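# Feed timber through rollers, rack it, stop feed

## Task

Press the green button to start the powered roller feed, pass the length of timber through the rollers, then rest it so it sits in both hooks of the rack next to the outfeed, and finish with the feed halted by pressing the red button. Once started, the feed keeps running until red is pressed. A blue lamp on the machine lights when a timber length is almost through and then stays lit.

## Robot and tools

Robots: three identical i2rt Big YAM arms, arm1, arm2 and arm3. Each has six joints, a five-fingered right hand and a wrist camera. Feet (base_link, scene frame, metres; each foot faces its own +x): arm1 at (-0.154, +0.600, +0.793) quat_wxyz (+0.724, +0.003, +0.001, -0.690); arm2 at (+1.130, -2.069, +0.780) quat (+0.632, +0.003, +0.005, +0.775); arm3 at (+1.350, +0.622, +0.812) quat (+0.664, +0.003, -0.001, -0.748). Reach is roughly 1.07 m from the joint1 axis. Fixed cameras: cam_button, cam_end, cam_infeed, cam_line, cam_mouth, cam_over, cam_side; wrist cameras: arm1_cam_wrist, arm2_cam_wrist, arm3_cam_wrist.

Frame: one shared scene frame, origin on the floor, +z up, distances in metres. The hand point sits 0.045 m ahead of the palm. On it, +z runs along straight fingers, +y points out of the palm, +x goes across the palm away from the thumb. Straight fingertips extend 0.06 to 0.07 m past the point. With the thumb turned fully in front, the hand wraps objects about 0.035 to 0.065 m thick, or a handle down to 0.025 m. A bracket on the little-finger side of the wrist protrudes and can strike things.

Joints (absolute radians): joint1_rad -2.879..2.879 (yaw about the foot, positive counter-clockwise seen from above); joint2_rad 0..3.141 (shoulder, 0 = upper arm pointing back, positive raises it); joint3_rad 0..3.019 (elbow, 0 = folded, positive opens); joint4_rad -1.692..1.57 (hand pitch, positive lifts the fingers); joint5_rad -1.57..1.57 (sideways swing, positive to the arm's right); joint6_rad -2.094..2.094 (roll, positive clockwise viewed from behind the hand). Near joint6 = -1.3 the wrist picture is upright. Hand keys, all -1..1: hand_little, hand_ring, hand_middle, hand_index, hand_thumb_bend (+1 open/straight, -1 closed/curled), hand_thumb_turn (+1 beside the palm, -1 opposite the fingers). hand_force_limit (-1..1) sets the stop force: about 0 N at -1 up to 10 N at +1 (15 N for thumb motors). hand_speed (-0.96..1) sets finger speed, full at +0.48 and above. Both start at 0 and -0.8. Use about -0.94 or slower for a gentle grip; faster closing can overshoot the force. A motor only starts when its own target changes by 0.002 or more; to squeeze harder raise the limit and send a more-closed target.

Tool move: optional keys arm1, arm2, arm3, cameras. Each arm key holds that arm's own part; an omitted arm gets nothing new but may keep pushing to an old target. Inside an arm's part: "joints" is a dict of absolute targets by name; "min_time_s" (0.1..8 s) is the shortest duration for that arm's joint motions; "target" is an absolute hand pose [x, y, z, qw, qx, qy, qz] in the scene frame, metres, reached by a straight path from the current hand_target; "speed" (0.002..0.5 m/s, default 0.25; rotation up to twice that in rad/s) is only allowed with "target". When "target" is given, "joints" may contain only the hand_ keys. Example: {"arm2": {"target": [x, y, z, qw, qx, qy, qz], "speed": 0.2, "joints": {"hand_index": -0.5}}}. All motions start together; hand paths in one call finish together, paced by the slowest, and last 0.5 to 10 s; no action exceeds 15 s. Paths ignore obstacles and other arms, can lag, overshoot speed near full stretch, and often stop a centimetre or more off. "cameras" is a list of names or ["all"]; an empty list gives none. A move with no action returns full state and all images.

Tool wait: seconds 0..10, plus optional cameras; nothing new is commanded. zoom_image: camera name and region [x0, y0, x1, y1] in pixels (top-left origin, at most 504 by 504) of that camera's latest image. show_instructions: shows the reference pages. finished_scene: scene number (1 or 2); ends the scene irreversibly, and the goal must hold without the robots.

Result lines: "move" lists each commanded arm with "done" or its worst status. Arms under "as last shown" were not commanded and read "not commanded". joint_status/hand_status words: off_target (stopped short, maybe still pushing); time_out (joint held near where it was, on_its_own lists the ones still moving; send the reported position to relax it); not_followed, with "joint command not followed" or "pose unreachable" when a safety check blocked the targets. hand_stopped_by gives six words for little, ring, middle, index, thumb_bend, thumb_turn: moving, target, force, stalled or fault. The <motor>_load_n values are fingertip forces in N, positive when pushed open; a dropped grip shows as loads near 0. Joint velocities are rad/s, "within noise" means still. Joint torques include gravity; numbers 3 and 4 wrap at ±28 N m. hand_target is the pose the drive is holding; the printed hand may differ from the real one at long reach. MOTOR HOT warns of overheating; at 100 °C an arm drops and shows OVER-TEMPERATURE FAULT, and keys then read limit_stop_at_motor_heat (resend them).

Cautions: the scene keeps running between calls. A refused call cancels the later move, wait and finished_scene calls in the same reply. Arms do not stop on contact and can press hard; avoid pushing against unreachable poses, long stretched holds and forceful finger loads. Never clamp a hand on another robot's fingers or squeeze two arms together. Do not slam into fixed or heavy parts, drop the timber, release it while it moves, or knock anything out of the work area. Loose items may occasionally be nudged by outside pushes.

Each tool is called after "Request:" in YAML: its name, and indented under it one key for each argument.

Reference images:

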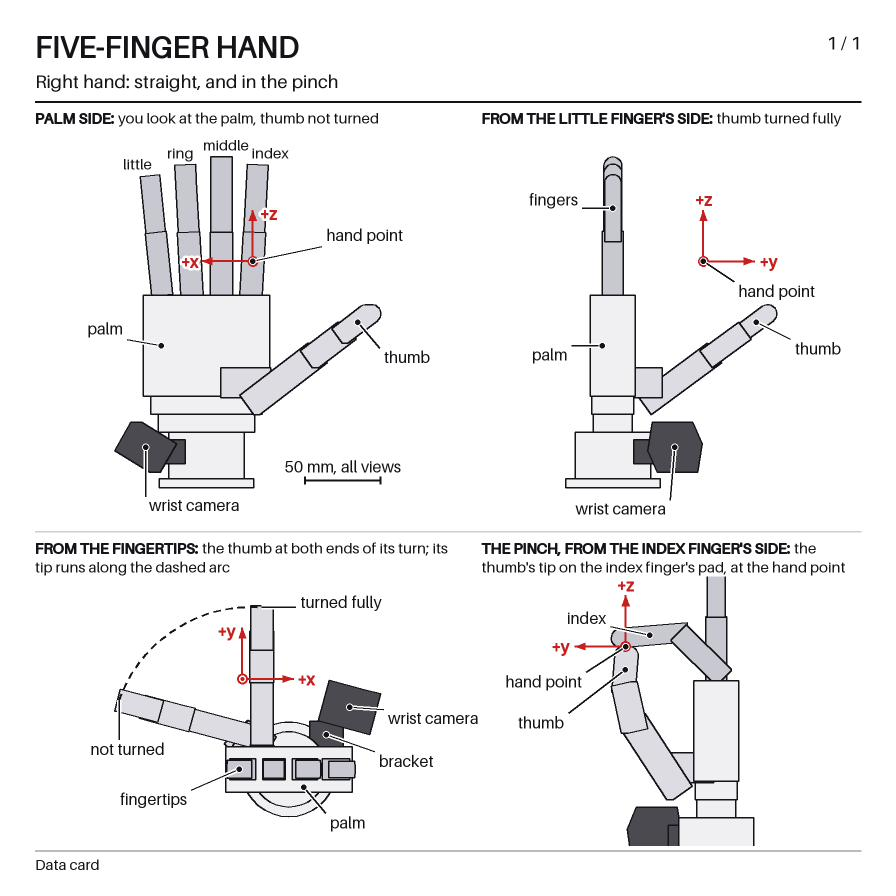

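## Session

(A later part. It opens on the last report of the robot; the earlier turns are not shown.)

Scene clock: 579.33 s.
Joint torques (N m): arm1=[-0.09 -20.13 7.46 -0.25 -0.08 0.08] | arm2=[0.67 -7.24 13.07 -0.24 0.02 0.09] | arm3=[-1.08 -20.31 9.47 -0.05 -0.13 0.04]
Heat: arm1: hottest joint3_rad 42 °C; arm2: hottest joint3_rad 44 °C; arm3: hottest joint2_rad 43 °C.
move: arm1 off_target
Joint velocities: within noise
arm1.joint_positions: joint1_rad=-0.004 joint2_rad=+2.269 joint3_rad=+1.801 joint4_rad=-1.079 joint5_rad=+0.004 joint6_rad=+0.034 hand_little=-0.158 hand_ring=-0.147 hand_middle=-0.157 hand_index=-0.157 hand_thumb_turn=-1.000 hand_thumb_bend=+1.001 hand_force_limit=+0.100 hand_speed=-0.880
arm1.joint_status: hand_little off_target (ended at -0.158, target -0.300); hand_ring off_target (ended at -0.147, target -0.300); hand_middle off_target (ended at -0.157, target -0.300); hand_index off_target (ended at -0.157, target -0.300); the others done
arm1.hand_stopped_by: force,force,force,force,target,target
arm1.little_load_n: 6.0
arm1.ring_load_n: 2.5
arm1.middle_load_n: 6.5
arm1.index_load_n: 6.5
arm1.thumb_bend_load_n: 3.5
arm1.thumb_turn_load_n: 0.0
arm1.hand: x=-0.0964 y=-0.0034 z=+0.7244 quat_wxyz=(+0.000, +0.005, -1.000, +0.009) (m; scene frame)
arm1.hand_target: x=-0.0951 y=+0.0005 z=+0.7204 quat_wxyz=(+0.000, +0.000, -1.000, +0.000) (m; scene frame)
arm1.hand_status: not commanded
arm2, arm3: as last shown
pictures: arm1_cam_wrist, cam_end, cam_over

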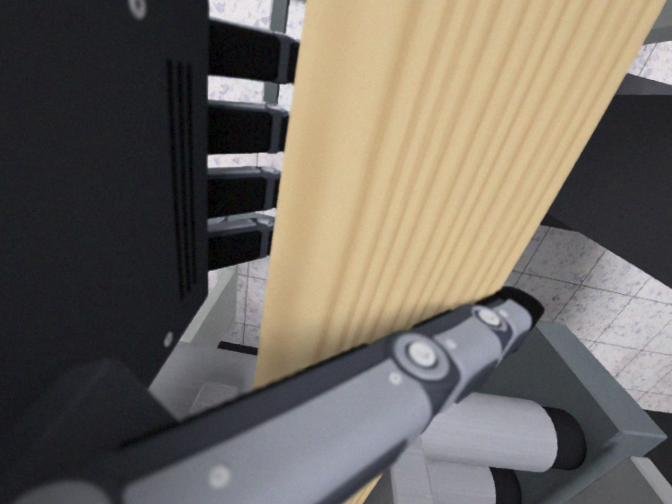

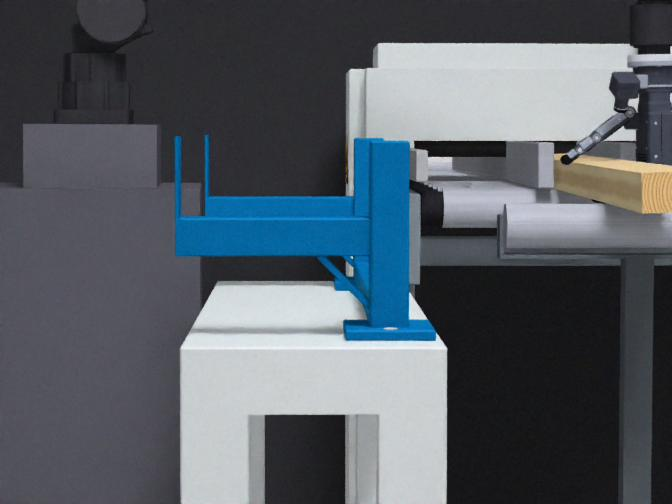

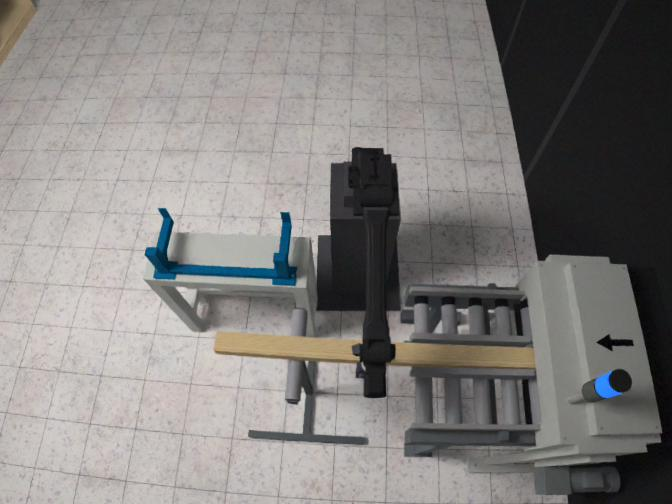

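Request:
move:
  arm1: {"joints":{"hand_thumb_bend":-0.7,"hand_force_limit":0.4,"hand_speed":-0.88}}
  cameras: []

Request:
move:
  arm1: {"target":[-0.245,0.0,0.735,0,0,1,0],"speed":0.08}
  cameras: ["cam_over","cam_end","arm1_cam_wrist"]

Scene clock: 592.17 s.
Joint torques (N m): arm1=[-0.09 -20.13 7.45 -0.25 -0.09 0.08] | arm2=[0.5 -7.3 13.04 -0.2 0.02 0.08] | arm3=[-0.67 -20.89 9.44 -0.25 -0.14 0.04]
Heat: arm1: hottest joint3_rad 41 °C; arm2: hottest joint3_rad 45 °C; arm3: hottest joint2_rad 43 °C.
move: arm1 off_target
Joint velocities: within noise
arm1.joint_positions: joint1_rad=-0.004 joint2_rad=+2.269 joint3_rad=+1.801 joint4_rad=-1.079 joint5_rad=+0.004 joint6_rad=+0.034 hand_little=-0.158 hand_ring=-0.147 hand_middle=-0.157 hand_index=-0.157 hand_thumb_turn=-1.000 hand_thumb_bend=+0.990 hand_force_limit=+0.400 hand_speed=-0.880
arm1.joint_status: hand_thumb_bend off_target (ended at +0.990, target -0.700); the others done
arm1.hand_stopped_by: force,force,force,force,force,target
arm1.little_load_n: 6.5
arm1.ring_load_n: 2.5
arm1.middle_load_n: 6.5
arm1.index_load_n: 6.5
arm1.thumb_bend_load_n: 9.5
arm1.thumb_turn_load_n: 0.5
arm1.hand: x=-0.0964 y=-0.0034 z=+0.7244 quat_wxyz=(+0.000, +0.005, -1.000, +0.009) (m; scene frame)
arm1.hand_target: x=-0.0951 y=+0.0005 z=+0.7204 quat_wxyz=(+0.000, +0.000, -1.000, +0.000) (m; scene frame)
arm1.hand_status: not commanded
arm2, arm3: as last shown
arm3.thumb_bend_load_n: -0.5
pictures: none
No camera images: "cameras" was empty.

Scene clock: 594.87 s.
Joint torques (N m): arm1=[-0.91 -20.31 11.64 -0.99 0.09 -0.27] | arm2=[0.62 -7.47 13.04 -0.23 0.01 0.08] | arm3=[-0.67 -20.19 9.66 -0.12 -0.11 0.09]
Heat: arm1: hottest joint3_rad 41 °C; arm2: hottest joint3_rad 45 °C; arm3: hottest joint2_rad 43 °C.
move: arm1 off_target
Joint velocities: within noise
arm1.joint_positions: joint1_rad=-0.220 joint2_rad=+2.277 joint3_rad=+1.807 joint4_rad=-1.106 joint5_rad=-0.001 joint6_rad=-0.161 hand_little=-0.158 hand_ring=-0.147 hand_middle=-0.157 hand_index=-0.157 hand_thumb_turn=-1.000 hand_thumb_bend=+0.990 hand_force_limit=+0.400 hand_speed=-0.880
arm1.joint_status: not commanded
arm1.hand_stopped_by: force,force,force,force,force,target
arm1.little_load_n: 3.0
arm1.ring_load_n: 1.0
arm1.middle_load_n: 6.0
arm1.index_load_n: 5.0
arm1.thumb_bend_load_n: 7.0
arm1.thumb_turn_load_n: 0.5
arm1.hand: x=-0.2358 y=+0.0117 z=+0.7226 quat_wxyz=(-0.003, -0.006, -1.000, -0.006) (m; scene frame)
arm1.hand_target: x=-0.2450 y=+0.0006 z=+0.7351 quat_wxyz=(+0.000, +0.000, -1.000, +0.001) (m; scene frame)
arm1.hand_status: off_target (0.019 m and 1.0 deg from the pose sent, 0.149 m and 1.2 deg at the start)
arm2, arm3: as last shown
arm2.middle_load_n: 0.5
arm3.thumb_bend_load_n: 0.0
arm3.thumb_turn_load_n: 0.5
pictures: arm1_cam_wrist, cam_end, cam_over

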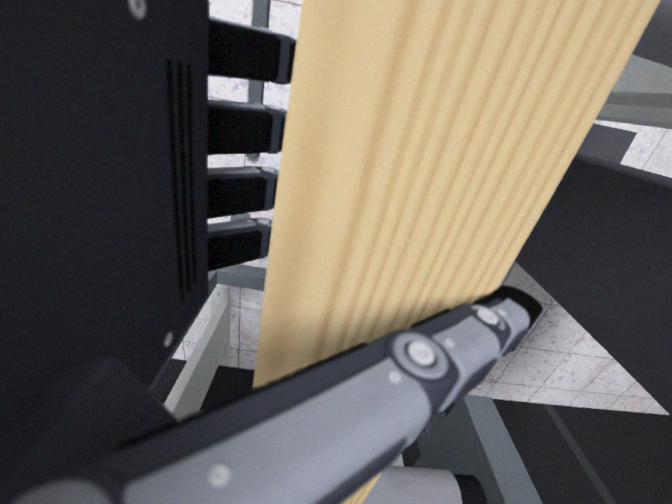

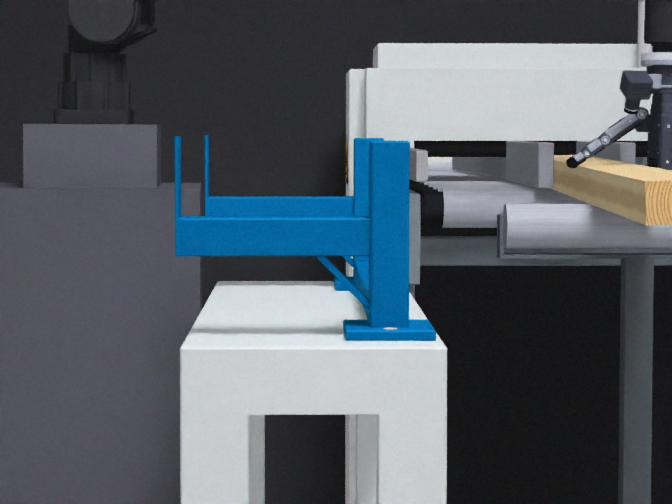

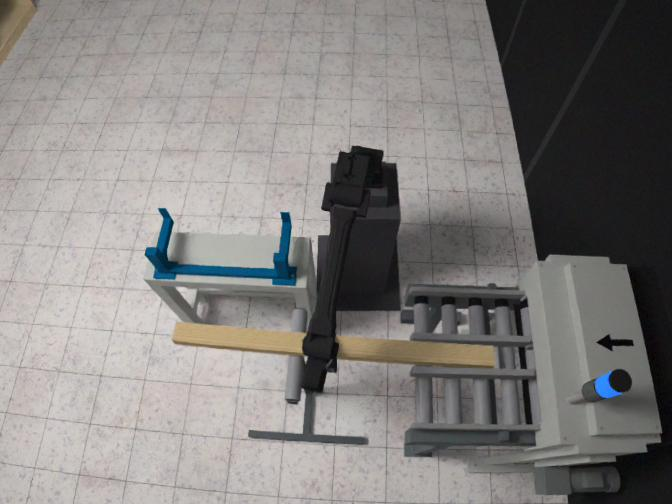

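Request:
move:
  arm1: {"target":[-0.25,-0.026,0.79,-0.0064,0,0.9991,-0.042],"speed":0.08}
  cameras: ["cam_end"]

Request:
move:
  arm1: {"joints":{"hand_little":-0.35,"hand_ring":-0.35,"hand_force_limit":0.1,"hand_speed":-0.9}}
  cameras: ["arm1_cam_wrist","cam_over","cam_end"]

Scene clock: 604.23 s.
Joint torques (N m): arm1=[-0.91 -26.17 14.5 -1.25 -0.11 -0.19] | arm2=[0.67 -7.3 13.04 -0.21 0.02 0.07] | arm3=[-1.73 -20.01 9.4 -0.13 -0.11 0.07]
Heat: arm1: hottest joint3_rad 41 °C; arm2: hottest joint3_rad 45 °C; arm3: hottest joint2_rad 43 °C.
move: arm1 off_target
Joint velocities: within noise
arm1.joint_positions: joint1_rad=-0.220 joint2_rad=+2.277 joint3_rad=+1.821 joint4_rad=-1.128 joint5_rad=+0.002 joint6_rad=-0.169 hand_little=-0.158 hand_ring=-0.147 hand_middle=-0.157 hand_index=-0.157 hand_thumb_turn=-1.000 hand_thumb_bend=+0.990 hand_force_limit=+0.400 hand_speed=-0.880
arm1.joint_status: not commanded
arm1.hand_stopped_by: force,force,force,force,force,target
arm1.little_load_n: 2.0
arm1.ring_load_n: 1.0
arm1.middle_load_n: 7.5
arm1.index_load_n: 6.5
arm1.thumb_bend_load_n: 6.0
arm1.thumb_turn_load_n: 4.0
arm1.hand: x=-0.2371 y=+0.0116 z=+0.7278 quat_wxyz=(-0.002, -0.002, -1.000, -0.010) (m; scene frame)
arm1.hand_target: x=-0.2491 y=-0.0215 z=+0.7901 quat_wxyz=(+0.007, +0.000, -0.999, +0.043) (m; scene frame)
arm1.hand_status: off_target (0.074 m and 6.0 deg from the pose sent, 0.079 m and 5.6 deg at the start)
arm2: as last shown
arm2.middle_load_n: 0.0
arm3.joint_positions: joint1_rad=+0.225 joint2_rad=+2.016 joint3_rad=+2.186 joint4_rad=-1.685 joint5_rad=+0.005 joint6_rad=+0.107 hand_little=+1.000 hand_ring=+1.000 hand_middle=+1.000 hand_index=+1.000 hand_thumb_turn=-1.000 hand_thumb_bend=+1.000 hand_force_limit=+0.100 hand_speed=-0.400
arm3.joint_status: not commanded
arm3.hand_stopped_by: target,target,target,target,target,target
arm3.little_load_n: 0.0
arm3.ring_load_n: 0.0
arm3.middle_load_n: 0.0
arm3.index_load_n: 0.0
arm3.thumb_bend_load_n: 0.0
arm3.thumb_turn_load_n: 0.0
arm3.hand: x=+1.4462 y=+0.0478 z=+1.0480 quat_wxyz=(-0.003, +0.000, -1.000, +0.027) (m; scene frame)
arm3.hand_target: x=+1.4500 y=+0.0504 z=+1.0495 quat_wxyz=(-0.005, -0.001, -1.000, +0.025) (m; scene frame)
arm3.hand_status: not commanded
pictures: cam_end

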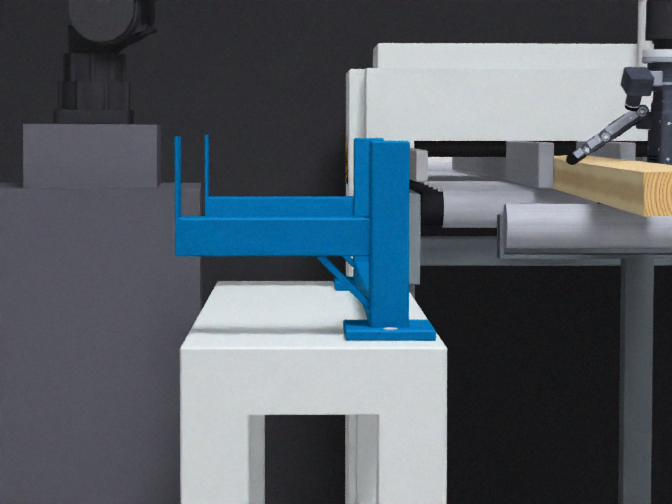

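Scene clock: 604.77 s.
Joint torques (N m): arm1=[-0.85 -26.11 14.39 -1.13 0.01 -0.18] | arm2=[0.79 -7.18 13.04 -0.21 0.02 0.08] | arm3=[-1.26 -20.42 9.4 -0.2 -0.12 0.09]
Heat: arm1: hottest joint3_rad 41 °C; arm2: hottest joint3_rad 45 °C; arm3: hottest joint2_rad 43 °C.
move: arm1 off_target
Joint velocities: within noise
arm1.joint_positions: joint1_rad=-0.221 joint2_rad=+2.277 joint3_rad=+1.822 joint4_rad=-1.131 joint5_rad=-0.001 joint6_rad=-0.170 hand_little=-0.183 hand_ring=-0.163 hand_middle=-0.157 hand_index=-0.157 hand_thumb_turn=-1.000 hand_thumb_bend=+0.990 hand_force_limit=+0.100 hand_speed=-0.900
arm1.joint_status: hand_little off_target (ended at -0.183, target -0.350); hand_ring off_target (ended at -0.163, target -0.350); the others done
arm1.hand_stopped_by: force,force,force,force,force,target
arm1.little_load_n: 5.5
arm1.ring_load_n: 3.5
arm1.middle_load_n: 4.0
arm1.index_load_n: 5.0
arm1.thumb_bend_load_n: 7.0
arm1.thumb_turn_load_n: 5.0
arm1.hand: x=-0.2369 y=+0.0119 z=+0.7286 quat_wxyz=(-0.003, -0.002, -1.000, -0.011) (m; scene frame)
arm1.hand_target: x=-0.2491 y=-0.0215 z=+0.7902 quat_wxyz=(+0.007, +0.000, -0.999, +0.043) (m; scene frame)
arm1.hand_status: not commanded
arm2, arm3: as last shown
pictures: arm1_cam_wrist, cam_end, cam_over

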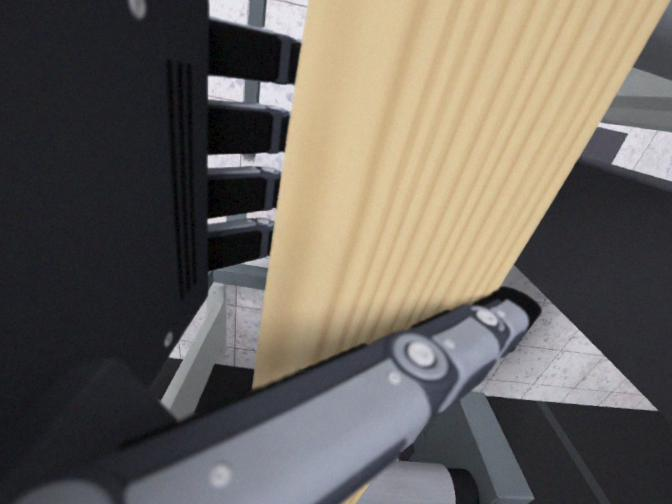

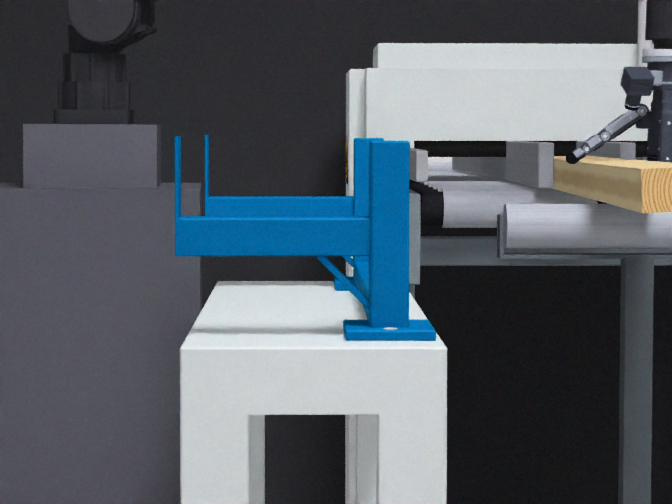

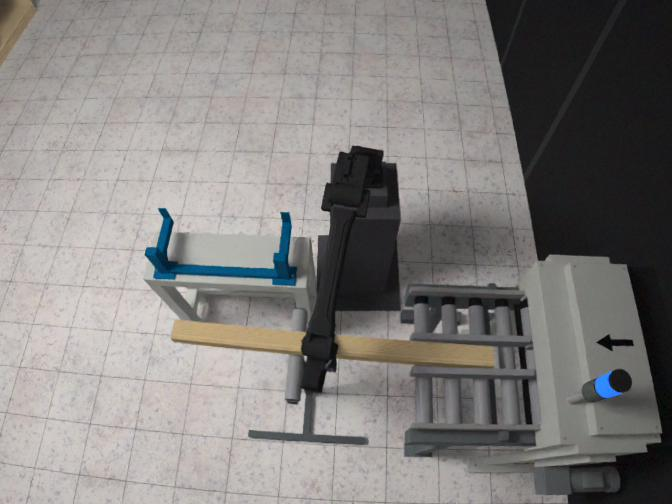

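Request:
move:
  arm1: {"target":[-0.25,-0.022,0.86,-0.0064,0,0.9991,-0.042],"speed":0.08}
  cameras: ["cam_end","cam_over"]

Request:
move:
  arm1: {"target":[-0.265,-0.015,0.95,-0.0064,0,0.9991,-0.042],"speed":0.12}
  cameras: ["cam_end","cam_over"]

Scene clock: 612.47 s.
Joint torques (N m): arm1=[-0.85 -28.75 15.12 -1.37 -0.15 -0.14] | arm2=[0.62 -7.41 13.03 -0.21 0.01 0.09] | arm3=[-1.32 -20.13 9.51 -0.13 -0.15 0.07]
Heat: arm1: hottest joint3_rad 42 °C; arm2: hottest joint3_rad 46 °C; arm3: hottest joint2_rad 43 °C.
move: arm1 off_target
Joint velocities: within noise
arm1.joint_positions: joint1_rad=-0.222 joint2_rad=+2.238 joint3_rad=+1.881 joint4_rad=-1.260 joint5_rad=+0.003 joint6_rad=-0.174 hand_little=-0.184 hand_ring=-0.163 hand_middle=-0.157 hand_index=-0.157 hand_thumb_turn=-1.000 hand_thumb_bend=+0.990 hand_force_limit=+0.100 hand_speed=-0.900
arm1.joint_status: not commanded
arm1.hand_stopped_by: force,force,force,force,force,target
arm1.little_load_n: 1.5
arm1.ring_load_n: 2.0
arm1.middle_load_n: 5.0
arm1.index_load_n: 7.5
arm1.thumb_bend_load_n: 4.5
arm1.thumb_turn_load_n: 1.5
arm1.hand: x=-0.2382 y=+0.0152 z=+0.7765 quat_wxyz=(-0.004, +0.000, -1.000, -0.026) (m; scene frame)
arm1.hand_target: x=-0.2486 y=-0.0152 z=+0.8586 quat_wxyz=(+0.007, +0.000, -0.999, +0.043) (m; scene frame)
arm1.hand_status: off_target (0.092 m and 7.9 deg from the pose sent, 0.136 m and 6.1 deg at the start; pose on its path clipped on 46 of 78 steps)
arm2.joint_positions: joint1_rad=+0.052 joint2_rad=+1.250 joint3_rad=+1.006 joint4_rad=-1.370 joint5_rad=+0.012 joint6_rad=+0.247 hand_little=-1.000 hand_ring=-1.000 hand_middle=-1.000 hand_index=+1.000 hand_thumb_turn=-1.000 hand_thumb_bend=+1.000 hand_force_limit=+0.000 hand_speed=+0.000
arm2.joint_status: not commanded
arm2.hand_stopped_by: target,target,target,target,target,target
arm2.little_load_n: 0.0
arm2.ring_load_n: 0.0
arm2.middle_load_n: 0.0
arm2.index_load_n: 0.0
arm2.thumb_bend_load_n: 0.0
arm2.thumb_turn_load_n: 0.0
arm2.hand: x=+1.0217 y=-1.8121 z=+0.9333 quat_wxyz=(+0.021, +1.000, +0.004, +0.006) (m; scene frame)
arm2.hand_target: x=+1.0201 y=-1.7987 z=+0.9499 quat_wxyz=(+0.000, +1.000, +0.000, +0.000) (m; scene frame)
arm2.hand_status: not commanded
arm3: as last shown
pictures: cam_end, cam_over

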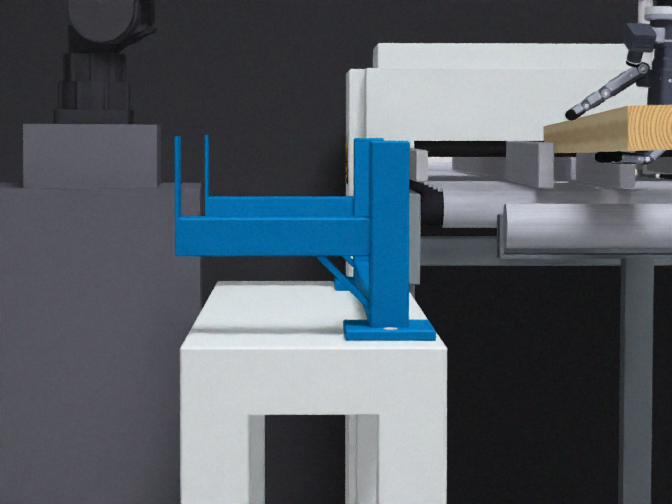

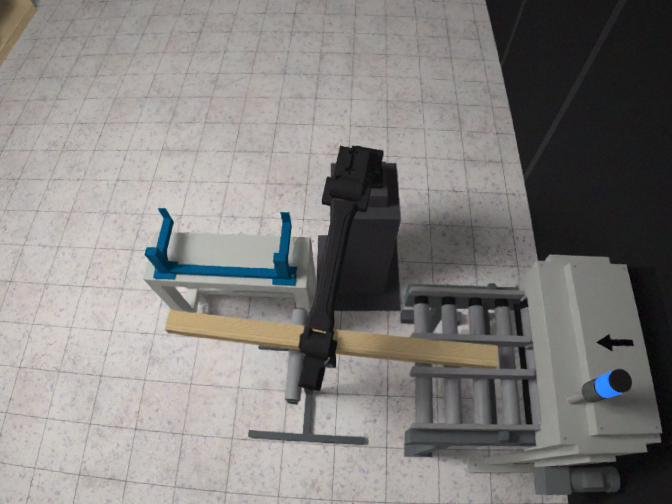

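Scene clock: 615.77 s.
Joint torques (N m): arm1=[-1.03 -25.58 16.36 -1.24 -0.18 -0.15] | arm2=[0.62 -7.41 13.03 -0.2 0.02 0.08] | arm3=[-1.08 -20.19 9.47 -0.27 -0.11 0.07]
Heat: arm1: hottest joint3_rad 43 °C; arm2: hottest joint3_rad 46 °C; arm3: hottest joint2_rad 43 °C.
move: arm1 off_target
Joint velocities: within noise
arm1.joint_positions: joint1_rad=-0.244 joint2_rad=+2.171 joint3_rad=+2.056 joint4_rad=-1.477 joint5_rad=+0.002 joint6_rad=-0.196 hand_little=-0.184 hand_ring=-0.163 hand_middle=-0.157 hand_index=-0.157 hand_thumb_turn=-1.000 hand_thumb_bend=+0.990 hand_force_limit=+0.100 hand_speed=-0.900
arm1.joint_status: not commanded
arm1.hand_stopped_by: force,force,force,force,force,target
arm1.little_load_n: 1.5
arm1.ring_load_n: 1.5
arm1.middle_load_n: 4.5
arm1.index_load_n: 7.0
arm1.thumb_bend_load_n: 4.5
arm1.thumb_turn_load_n: 1.5
arm1.hand: x=-0.2547 y=+0.0067 z=+0.8835 quat_wxyz=(-0.003, +0.000, -1.000, -0.013) (m; scene frame)
arm1.hand_target: x=-0.2638 y=-0.0098 z=+0.9490 quat_wxyz=(+0.007, +0.000, -0.999, +0.043) (m; scene frame)
arm1.hand_status: off_target (0.071 m and 6.4 deg from the pose sent, 0.178 m and 7.9 deg at the start; pose on its path clipped on 69 of 99 steps)
arm2, arm3: as last shown
pictures: cam_end, cam_over

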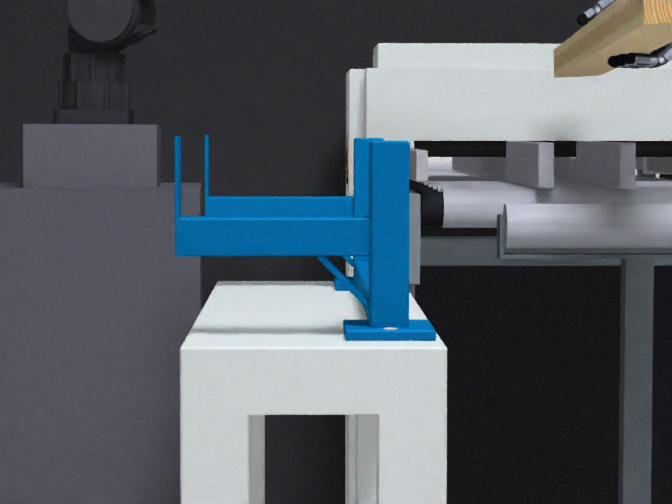

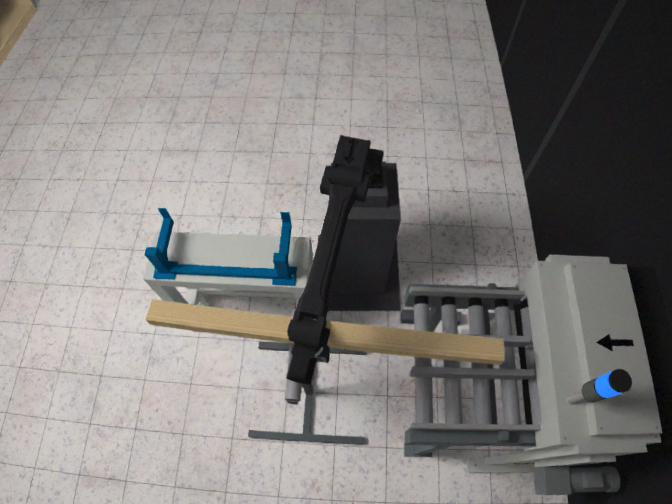

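Request:
move:
  arm1: {"target":[-0.38,0.12,0.965,-0.018,-0.02,0.9987,-0.043],"speed":0.12}
  cameras: ["cam_over"]

Request:
move:
  arm1: {"target":[-0.51,0.26,0.97,-0.034,-0.035,0.998,-0.034],"speed":0.15}
  cameras: ["cam_over","cam_end"]

Scene clock: 629.60 s.
Joint torques (N m): arm1=[-0.09 -25.35 10.51 -0.25 0.04 -0.12] | arm2=[0.56 -7.3 13 -0.23 0.02 0.1] | arm3=[-1.44 -20.42 9.44 -0.1 -0.17 0.1]
Heat: arm1: hottest joint3_rad 44 °C; arm2: hottest joint3_rad 46 °C; arm3: hottest joint2_rad 43 °C.
move: arm1 off_target
Joint velocities: within noise
arm1.joint_positions: joint1_rad=-0.489 joint2_rad=+1.925 joint3_rad=+1.727 joint4_rad=-1.381 joint5_rad=-0.007 joint6_rad=-0.470 hand_little=-0.184 hand_ring=-0.163 hand_middle=-0.157 hand_index=-0.157 hand_thumb_turn=-1.000 hand_thumb_bend=+0.990 hand_force_limit=+0.100 hand_speed=-0.900
arm1.joint_status: not commanded
arm1.hand_stopped_by: force,force,force,force,force,target
arm1.little_load_n: 1.5
arm1.ring_load_n: 1.5
arm1.middle_load_n: 5.0
arm1.index_load_n: 7.0
arm1.thumb_bend_load_n: 4.5
arm1.thumb_turn_load_n: 1.0
arm1.hand: x=-0.3765 y=+0.1272 z=+0.9088 quat_wxyz=(-0.007, +0.014, -1.000, -0.005) (m; scene frame)
arm1.hand_target: x=-0.3790 y=+0.1222 z=+0.9631 quat_wxyz=(+0.018, +0.020, -0.999, +0.043) (m; scene frame)
arm1.hand_status: off_target (0.057 m and 6.2 deg from the pose sent, 0.188 m and 7.2 deg at the start)
arm2, arm3: as last shown
arm2.thumb_turn_load_n: 0.5
pictures: cam_over

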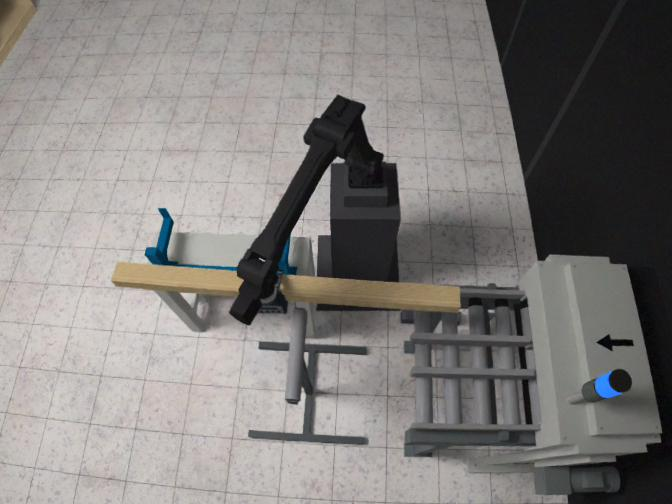

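Scene clock: 631.93 s.
Joint torques (N m): arm1=[-0.09 -23.3 10.58 -0.17 0.28 -0.13] | arm2=[0.62 -7.47 13.05 -0.21 0.02 0.09] | arm3=[-0.62 -19.84 9.83 -0.24 -0.12 0.11]
Heat: arm1: hottest joint3_rad 44 °C; arm2: hottest joint3_rad 46 °C; arm3: hottest joint2_rad 43 °C.
move: arm1 off_target
Joint velocities: within noise
arm1.joint_positions: joint1_rad=-0.811 joint2_rad=+1.802 joint3_rad=+1.573 joint4_rad=-1.347 joint5_rad=-0.011 joint6_rad=-0.823 hand_little=-0.184 hand_ring=-0.163 hand_middle=-0.157 hand_index=-0.157 hand_thumb_turn=-1.000 hand_thumb_bend=+0.990 hand_force_limit=+0.100 hand_speed=-0.900
arm1.joint_status: not commanded
arm1.hand_stopped_by: force,force,force,force,force,target
arm1.little_load_n: 1.5
arm1.ring_load_n: 2.0
arm1.middle_load_n: 5.0
arm1.index_load_n: 7.0
arm1.thumb_bend_load_n: 4.5
arm1.thumb_turn_load_n: 1.0
arm1.hand: x=-0.5036 y=+0.2659 z=+0.9185 quat_wxyz=(-0.007, +0.029, -1.000, -0.001) (m; scene frame)
arm1.hand_target: x=-0.5085 y=+0.2616 z=+0.9684 quat_wxyz=(+0.034, +0.035, -0.998, +0.034) (m; scene frame)
arm1.hand_status: off_target (0.052 m and 6.2 deg from the pose sent, 0.198 m and 6.9 deg at the start)
arm2, arm3: as last shown
arm2.thumb_turn_load_n: 0.0
arm3.middle_load_n: 0.5
pictures: cam_end, cam_over

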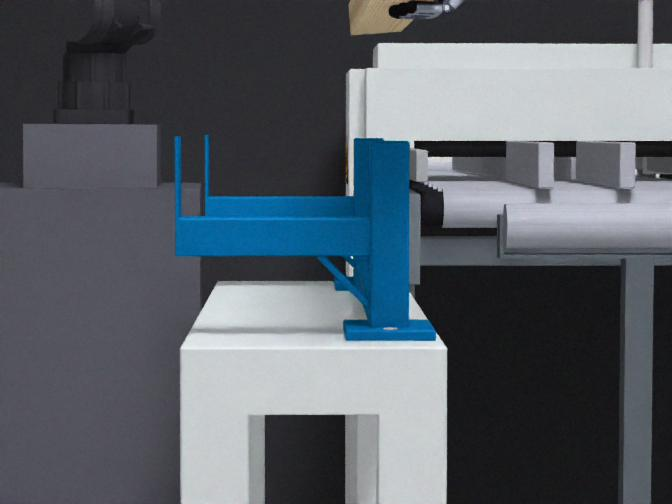

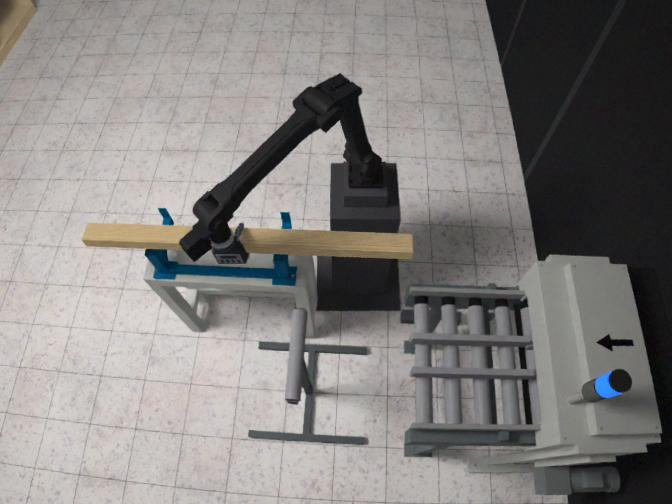

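Request:
move:
  arm1: {"target":[-0.612,0.362,0.965,-0.044,-0.035,0.998,-0.023],"speed":0.12}
  cameras: ["cam_over","cam_end"]

Request:
move:
  arm1: {"target":[-0.612,0.364,0.88,-0.044,-0.035,0.998,-0.023],"speed":0.1}
  cameras: ["cam_over","cam_end","arm1_cam_wrist"]

Scene clock: 640.77 s.
Joint torques (N m): arm1=[-0.32 -19.78 14.56 -0.31 0.42 -0.14] | arm2=[0.79 -7.47 13 -0.2 0.01 0.08] | arm3=[-0.62 -20.72 9.57 -0.09 -0.16 0.07]
Heat: arm1: hottest joint3_rad 44 °C; arm2: hottest joint3_rad 47 °C; arm3: hottest joint2_rad 43 °C.
move: arm1 off_target
Joint velocities: within noise
arm1.joint_positions: joint1_rad=-1.063 joint2_rad=+1.799 joint3_rad=+1.562 joint4_rad=-1.340 joint5_rad=-0.011 joint6_rad=-1.078 hand_little=-0.184 hand_ring=-0.163 hand_middle=-0.157 hand_index=-0.157 hand_thumb_turn=-1.000 hand_thumb_bend=+0.990 hand_force_limit=+0.100 hand_speed=-0.900
arm1.joint_status: not commanded
arm1.hand_stopped_by: force,force,force,force,force,target
arm1.little_load_n: 1.0
arm1.ring_load_n: 1.5
arm1.middle_load_n: 4.5
arm1.index_load_n: 7.5
arm1.thumb_bend_load_n: 4.5
arm1.thumb_turn_load_n: 1.0
arm1.hand: x=-0.5887 y=+0.3734 z=+0.9162 quat_wxyz=(-0.007, +0.031, -0.999, +0.000) (m; scene frame)
arm1.hand_target: x=-0.6088 y=+0.3638 z=+0.9650 quat_wxyz=(+0.044, +0.035, -0.998, +0.023) (m; scene frame)
arm1.hand_status: off_target (0.055 m and 6.4 deg from the pose sent, 0.152 m and 6.5 deg at the start)
arm2, arm3: as last shown
arm3.middle_load_n: 0.0
pictures: cam_end, cam_over

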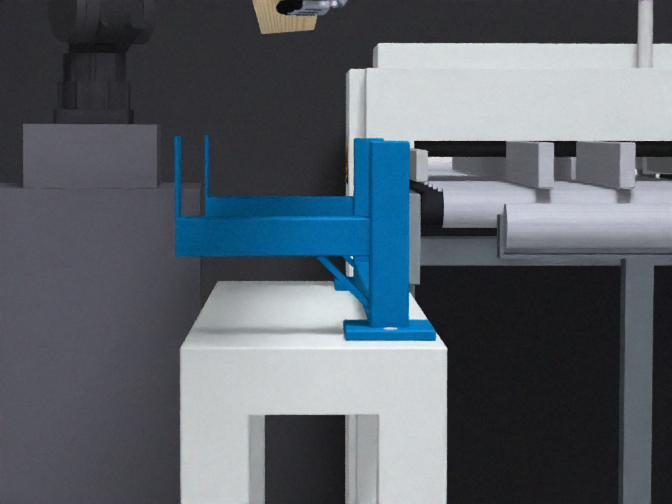

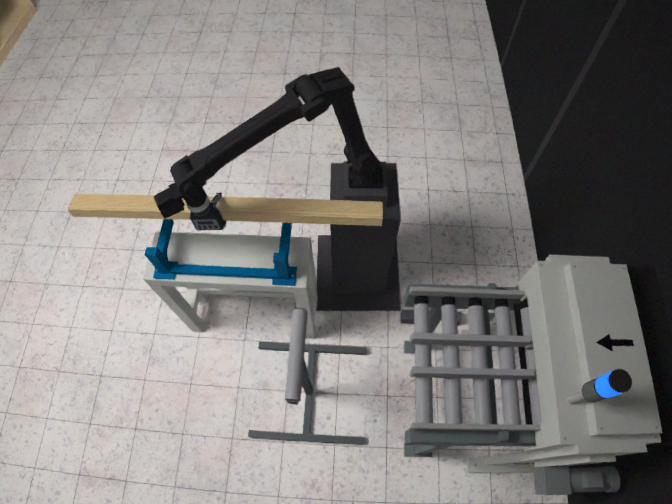

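Scene clock: 642.50 s.
Joint torques (N m): arm1=[-0.56 -19.49 10.32 0.1 0.42 -0.14] | arm2=[0.67 -7.3 13.04 -0.24 0.01 0.09] | arm3=[-0.5 -20.07 9.58 -0.23 -0.2 0.05]
Heat: arm1: hottest joint3_rad 44 °C; arm2: hottest joint3_rad 47 °C; arm3: hottest joint2_rad 43 °C.
move: arm1 off_target
Joint velocities: within noise
arm1.joint_positions: joint1_rad=-1.063 joint2_rad=+1.846 joint3_rad=+1.454 joint4_rad=-1.142 joint5_rad=-0.011 joint6_rad=-1.079 hand_little=-0.184 hand_ring=-0.163 hand_middle=-0.157 hand_index=-0.157 hand_thumb_turn=-1.000 hand_thumb_bend=+0.990 hand_force_limit=+0.100 hand_speed=-0.900
arm1.joint_status: not commanded
arm1.hand_stopped_by: force,force,force,force,force,target
arm1.little_load_n: 1.5
arm1.ring_load_n: 1.5
arm1.middle_load_n: 4.5
arm1.index_load_n: 7.0
arm1.thumb_bend_load_n: 4.0
arm1.thumb_turn_load_n: -0.5
arm1.hand: x=-0.5967 y=+0.3687 z=+0.8504 quat_wxyz=(+0.011, +0.032, -0.999, +0.011) (m; scene frame)
arm1.hand_target: x=-0.6110 y=+0.3645 z=+0.8800 quat_wxyz=(+0.044, +0.035, -0.998, +0.023) (m; scene frame)
arm1.hand_status: off_target (0.034 m and 4.0 deg from the pose sent, 0.044 m and 6.4 deg at the start)
arm2, arm3: as last shown
pictures: arm1_cam_wrist, cam_end, cam_over

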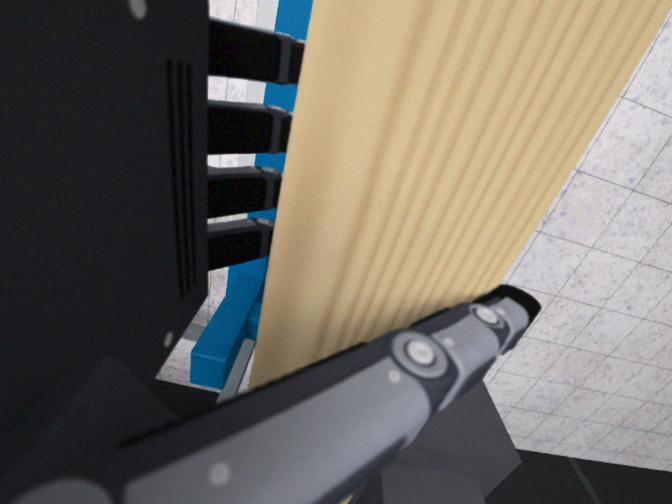

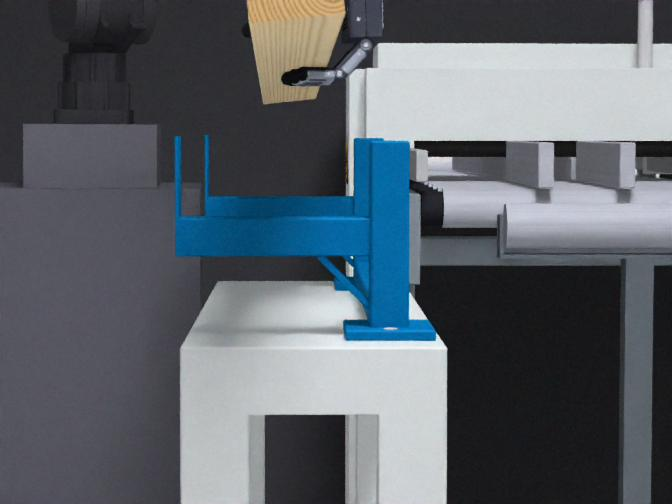

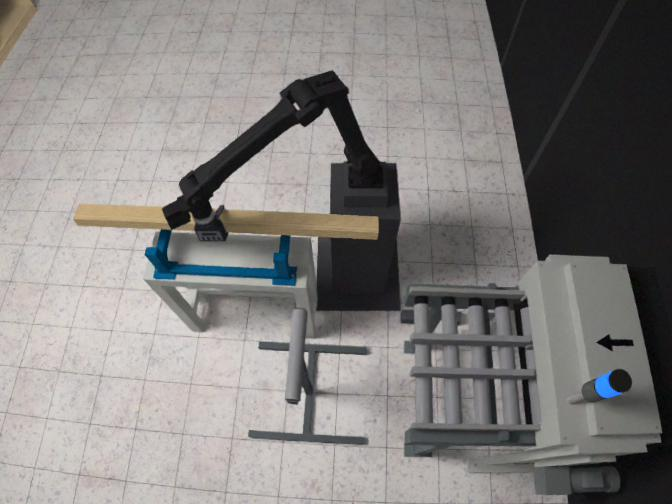

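Request:
move:
  arm1: {"target":[-0.612,0.375,0.825,-0.044,-0.030,0.9982,-0.023],"speed":0.08}
  cameras: ["cam_over","cam_end"]

Scene clock: 651.83 s.
Joint torques (N m): arm1=[-1.08 -19.02 9.63 0.16 0.42 -0.15] | arm2=[0.79 -7.36 13.05 -0.25 0 0.09] | arm3=[-1.2 -20.19 9.28 -0.05 -0.11 0]
Heat: arm1: hottest joint3_rad 44 °C; arm2: hottest joint3_rad 47 °C; arm3: hottest joint2_rad 43 °C.
move: arm1 off_target
Joint velocities: within noise
arm1.joint_positions: joint1_rad=-1.076 joint2_rad=+1.884 joint3_rad=+1.363 joint4_rad=-1.007 joint5_rad=-0.012 joint6_rad=-1.086 hand_little=-0.184 hand_ring=-0.163 hand_middle=-0.157 hand_index=-0.157 hand_thumb_turn=-1.000 hand_thumb_bend=+0.990 hand_force_limit=+0.100 hand_speed=-0.900
arm1.joint_status: not commanded
arm1.hand_stopped_by: force,force,force,force,force,target
arm1.little_load_n: 1.0
arm1.ring_load_n: 1.5
arm1.middle_load_n: 4.5
arm1.index_load_n: 7.0
arm1.thumb_bend_load_n: 4.0
arm1.thumb_turn_load_n: 0.0
arm1.hand: x=-0.5935 y=+0.3782 z=+0.7990 quat_wxyz=(+0.014, +0.029, -0.999, +0.013) (m; scene frame)
arm1.hand_target: x=-0.6111 y=+0.3754 z=+0.8251 quat_wxyz=(+0.044, +0.030, -0.998, +0.023) (m; scene frame)
arm1.hand_status: off_target (0.032 m and 3.7 deg from the pose sent, 0.030 m and 4.0 deg at the start)
arm2: as last shown
arm2.thumb_bend_load_n: -0.5
arm3.joint_positions: joint1_rad=+0.225 joint2_rad=+2.016 joint3_rad=+2.186 joint4_rad=-1.685 joint5_rad=+0.005 joint6_rad=+0.107 hand_little=+1.000 hand_ring=+1.000 hand_middle=+1.000 hand_index=+1.000 hand_thumb_turn=-1.000 hand_thumb_bend=+1.000 hand_force_limit=+0.100 hand_speed=-0.400
arm3.joint_status: not commanded
arm3.hand_stopped_by: target,target,target,target,target,target
arm3.little_load_n: 0.0
arm3.ring_load_n: 0.0
arm3.middle_load_n: 0.0
arm3.index_load_n: 0.0
arm3.thumb_bend_load_n: 0.0
arm3.thumb_turn_load_n: 0.0
arm3.hand: x=+1.4462 y=+0.0478 z=+1.0480 quat_wxyz=(-0.003, +0.000, -1.000, +0.027) (m; scene frame)
arm3.hand_target: x=+1.4500 y=+0.0504 z=+1.0495 quat_wxyz=(-0.005, -0.001, -1.000, +0.025) (m; scene frame)
arm3.hand_status: not commanded
pictures: cam_end, cam_over

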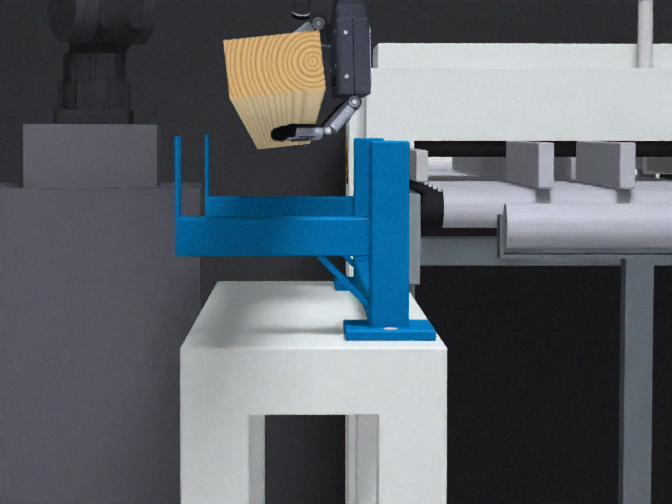

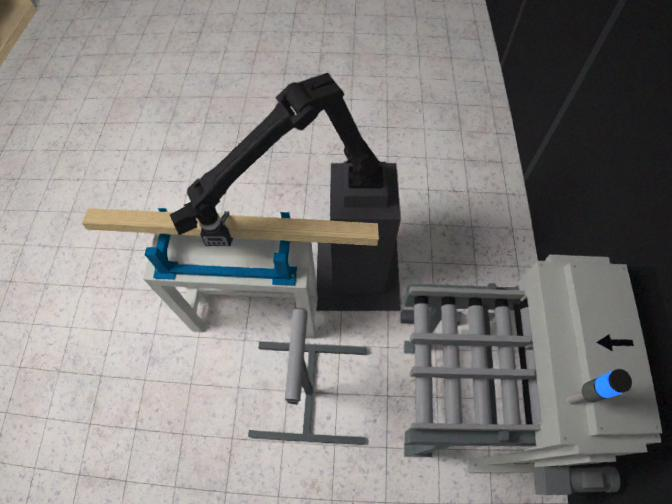

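Request:
move:
  arm1: {"target":[-0.612,0.374,0.787,-0.044,-0.030,0.9982,-0.023],"speed":0.08}
  cameras: ["cam_end","cam_over"]

Scene clock: 671.10 s.
Joint torques (N m): arm1=[-0.85 -19.37 9.16 0.14 0.42 -0.14] | arm2=[0.73 -7.41 13.01 -0.21 0.01 0.08] | arm3=[-1.2 -20.19 9.48 -0.17 -0.1 -0.01]
Heat: arm1: hottest joint3_rad 43 °C; arm2: hottest joint3_rad 47 °C; arm3: hottest joint2_rad 43 °C.
move: arm1 off_target
Joint velocities: within noise
arm1.joint_positions: joint1_rad=-1.076 joint2_rad=+1.935 joint3_rad=+1.326 joint4_rad=-0.920 joint5_rad=-0.012 joint6_rad=-1.086 hand_little=-0.184 hand_ring=-0.163 hand_middle=-0.157 hand_index=-0.157 hand_thumb_turn=-1.000 hand_thumb_bend=+0.990 hand_force_limit=+0.100 hand_speed=-0.900
arm1.joint_status: not commanded
arm1.hand_stopped_by: force,force,force,force,force,target
arm1.little_load_n: 1.5
arm1.ring_load_n: 1.5
arm1.middle_load_n: 5.0
arm1.index_load_n: 7.0
arm1.thumb_bend_load_n: 4.0
arm1.thumb_turn_load_n: 0.0
arm1.hand: x=-0.5924 y=+0.3789 z=+0.7612 quat_wxyz=(+0.014, +0.029, -0.999, +0.013) (m; scene frame)
arm1.hand_target: x=-0.6112 y=+0.3744 z=+0.7870 quat_wxyz=(+0.044, +0.030, -0.998, +0.023) (m; scene frame)
arm1.hand_status: off_target (0.033 m and 3.7 deg from the pose sent, 0.022 m and 3.7 deg at the start)
arm2, arm3: as last shown
arm2.thumb_bend_load_n: 0.0
pictures: cam_end, cam_over

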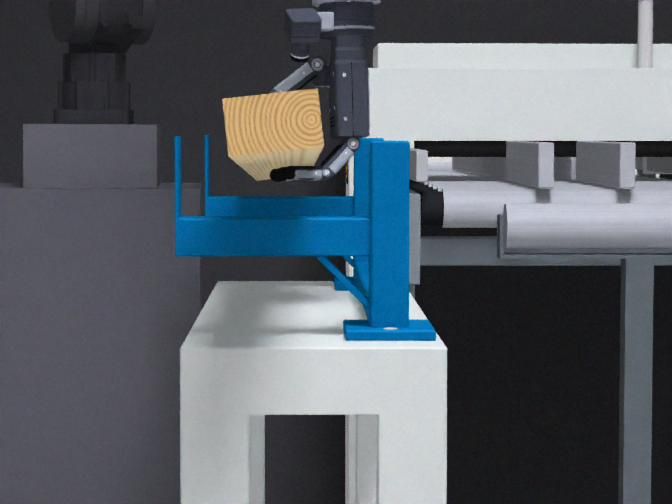

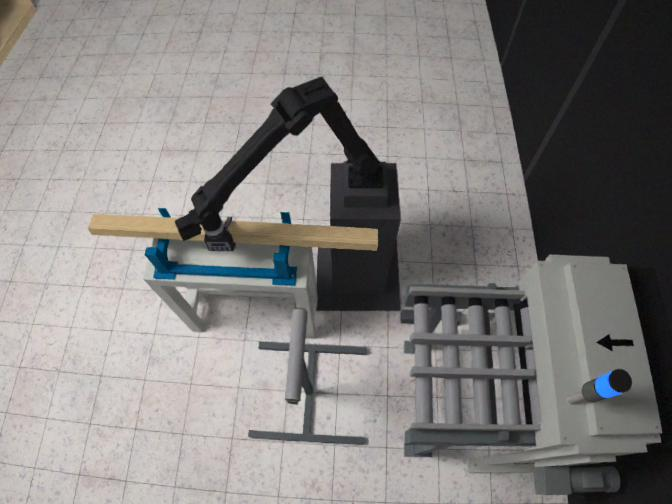

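Request:
move:
  arm1: {"target":[-0.612,0.373,0.768,-0.040,-0.030,0.9984,-0.021],"speed":0.06}
  cameras: ["cam_end"]

Request:
move:
  arm1: {"target":[-0.610,0.372,0.752,-0.034,-0.030,0.9986,-0.018],"speed":0.05}
  cameras: ["cam_end"]

Scene clock: 681.87 s.
Joint torques (N m): arm1=[-0.67 -19.19 8.73 0.1 0.41 -0.12] | arm2=[0.73 -7.41 13.03 -0.17 0.03 0.1] | arm3=[-0.56 -20.66 9.55 -0.14 -0.13 0.07]
Heat: arm1: hottest joint3_rad 43 °C; arm2: hottest joint3_rad 47 °C; arm3: hottest joint2_rad 43 °C.
move: arm1 off_target
Joint velocities: within noise
arm1.joint_positions: joint1_rad=-1.076 joint2_rad=+1.965 joint3_rad=+1.324 joint4_rad=-0.890 joint5_rad=-0.013 joint6_rad=-1.086 hand_little=-0.184 hand_ring=-0.163 hand_middle=-0.157 hand_index=-0.157 hand_thumb_turn=-1.000 hand_thumb_bend=+0.990 hand_force_limit=+0.100 hand_speed=-0.900
arm1.joint_status: not commanded
arm1.hand_stopped_by: force,force,force,force,force,target
arm1.little_load_n: 0.5
arm1.ring_load_n: 1.0
arm1.middle_load_n: 5.0
arm1.index_load_n: 7.5
arm1.thumb_bend_load_n: 4.0
arm1.thumb_turn_load_n: 0.5
arm1.hand: x=-0.5939 y=+0.3780 z=+0.7453 quat_wxyz=(+0.013, +0.029, -0.999, +0.012) (m; scene frame)
arm1.hand_target: x=-0.6114 y=+0.3732 z=+0.7682 quat_wxyz=(+0.040, +0.030, -0.999, +0.021) (m; scene frame)
arm1.hand_status: off_target (0.029 m and 3.3 deg from the pose sent, 0.021 m and 3.2 deg at the start)
arm2.joint_positions: joint1_rad=+0.052 joint2_rad=+1.250 joint3_rad=+1.006 joint4_rad=-1.370 joint5_rad=+0.012 joint6_rad=+0.247 hand_little=-1.000 hand_ring=-1.000 hand_middle=-1.000 hand_index=+1.000 hand_thumb_turn=-1.000 hand_thumb_bend=+1.000 hand_force_limit=+0.000 hand_speed=+0.000
arm2.joint_status: not commanded
arm2.hand_stopped_by: target,target,target,target,target,target
arm2.little_load_n: 0.0
arm2.ring_load_n: 0.0
arm2.middle_load_n: 0.0
arm2.index_load_n: 0.0
arm2.thumb_bend_load_n: 0.0
arm2.thumb_turn_load_n: 0.0
arm2.hand: x=+1.0217 y=-1.8121 z=+0.9333 quat_wxyz=(+0.021, +1.000, +0.004, +0.006) (m; scene frame)
arm2.hand_target: x=+1.0201 y=-1.7987 z=+0.9499 quat_wxyz=(+0.000, +1.000, +0.000, +0.000) (m; scene frame)
arm2.hand_status: not commanded
arm3: as last shown
arm3.thumb_bend_load_n: -0.5
pictures: cam_end

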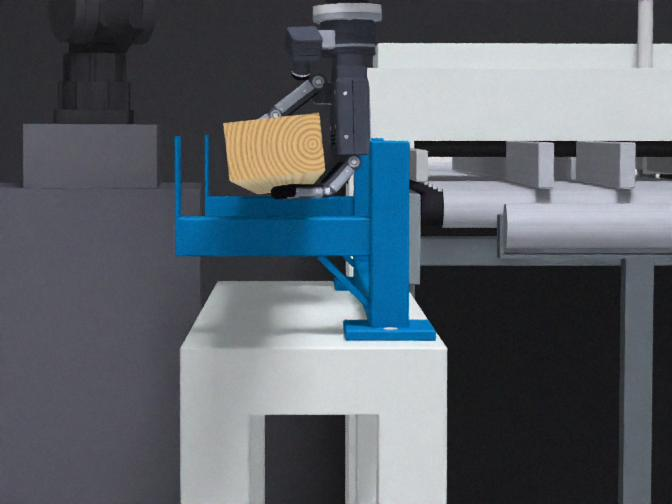

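Scene clock: 682.87 s.
Joint torques (N m): arm1=[-0.44 -18.78 8.42 0.34 0.45 -0.09] | arm2=[0.73 -7.36 13.04 -0.23 0.02 0.09] | arm3=[-0.85 -20.54 9.58 -0.21 -0.19 0.08]
Heat: arm1: hottest joint3_rad 43 °C; arm2: hottest joint3_rad 47 °C; arm3: hottest joint2_rad 43 °C.
move: arm1 off_target
Joint velocities: within noise
arm1.joint_positions: joint1_rad=-1.076 joint2_rad=+1.987 joint3_rad=+1.322 joint4_rad=-0.877 joint5_rad=-0.014 joint6_rad=-1.086 hand_little=-0.184 hand_ring=-0.163 hand_middle=-0.157 hand_index=-0.157 hand_thumb_turn=-1.000 hand_thumb_bend=+0.990 hand_force_limit=+0.100 hand_speed=-0.900
arm1.joint_status: not commanded
arm1.hand_stopped_by: force,force,force,force,force,target
arm1.little_load_n: 4.0
arm1.ring_load_n: 3.0
arm1.middle_load_n: 3.0
arm1.index_load_n: 3.0
arm1.thumb_bend_load_n: 4.5
arm1.thumb_turn_load_n: -0.5
arm1.hand: x=-0.5928 y=+0.3784 z=+0.7336 quat_wxyz=(+0.007, +0.029, -1.000, +0.010) (m; scene frame)
arm1.hand_target: x=-0.6094 y=+0.3722 z=+0.7523 quat_wxyz=(+0.034, +0.030, -0.999, +0.018) (m; scene frame)
arm1.hand_status: off_target (0.026 m and 3.2 deg from the pose sent, 0.018 m and 2.6 deg at the start)
arm2, arm3: as last shown
arm3.thumb_bend_load_n: 0.0
pictures: cam_end

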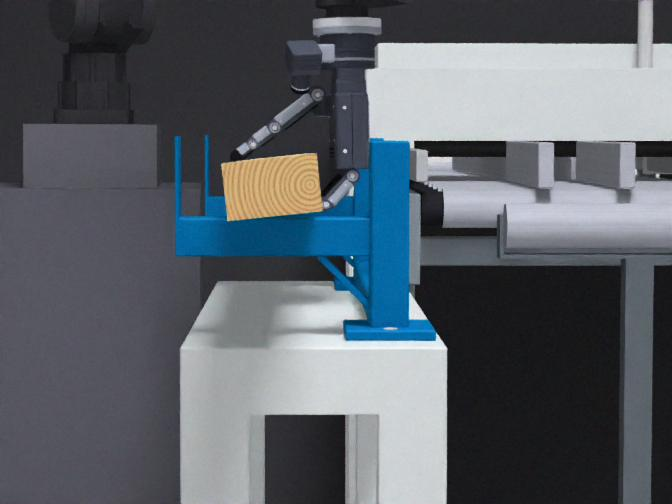

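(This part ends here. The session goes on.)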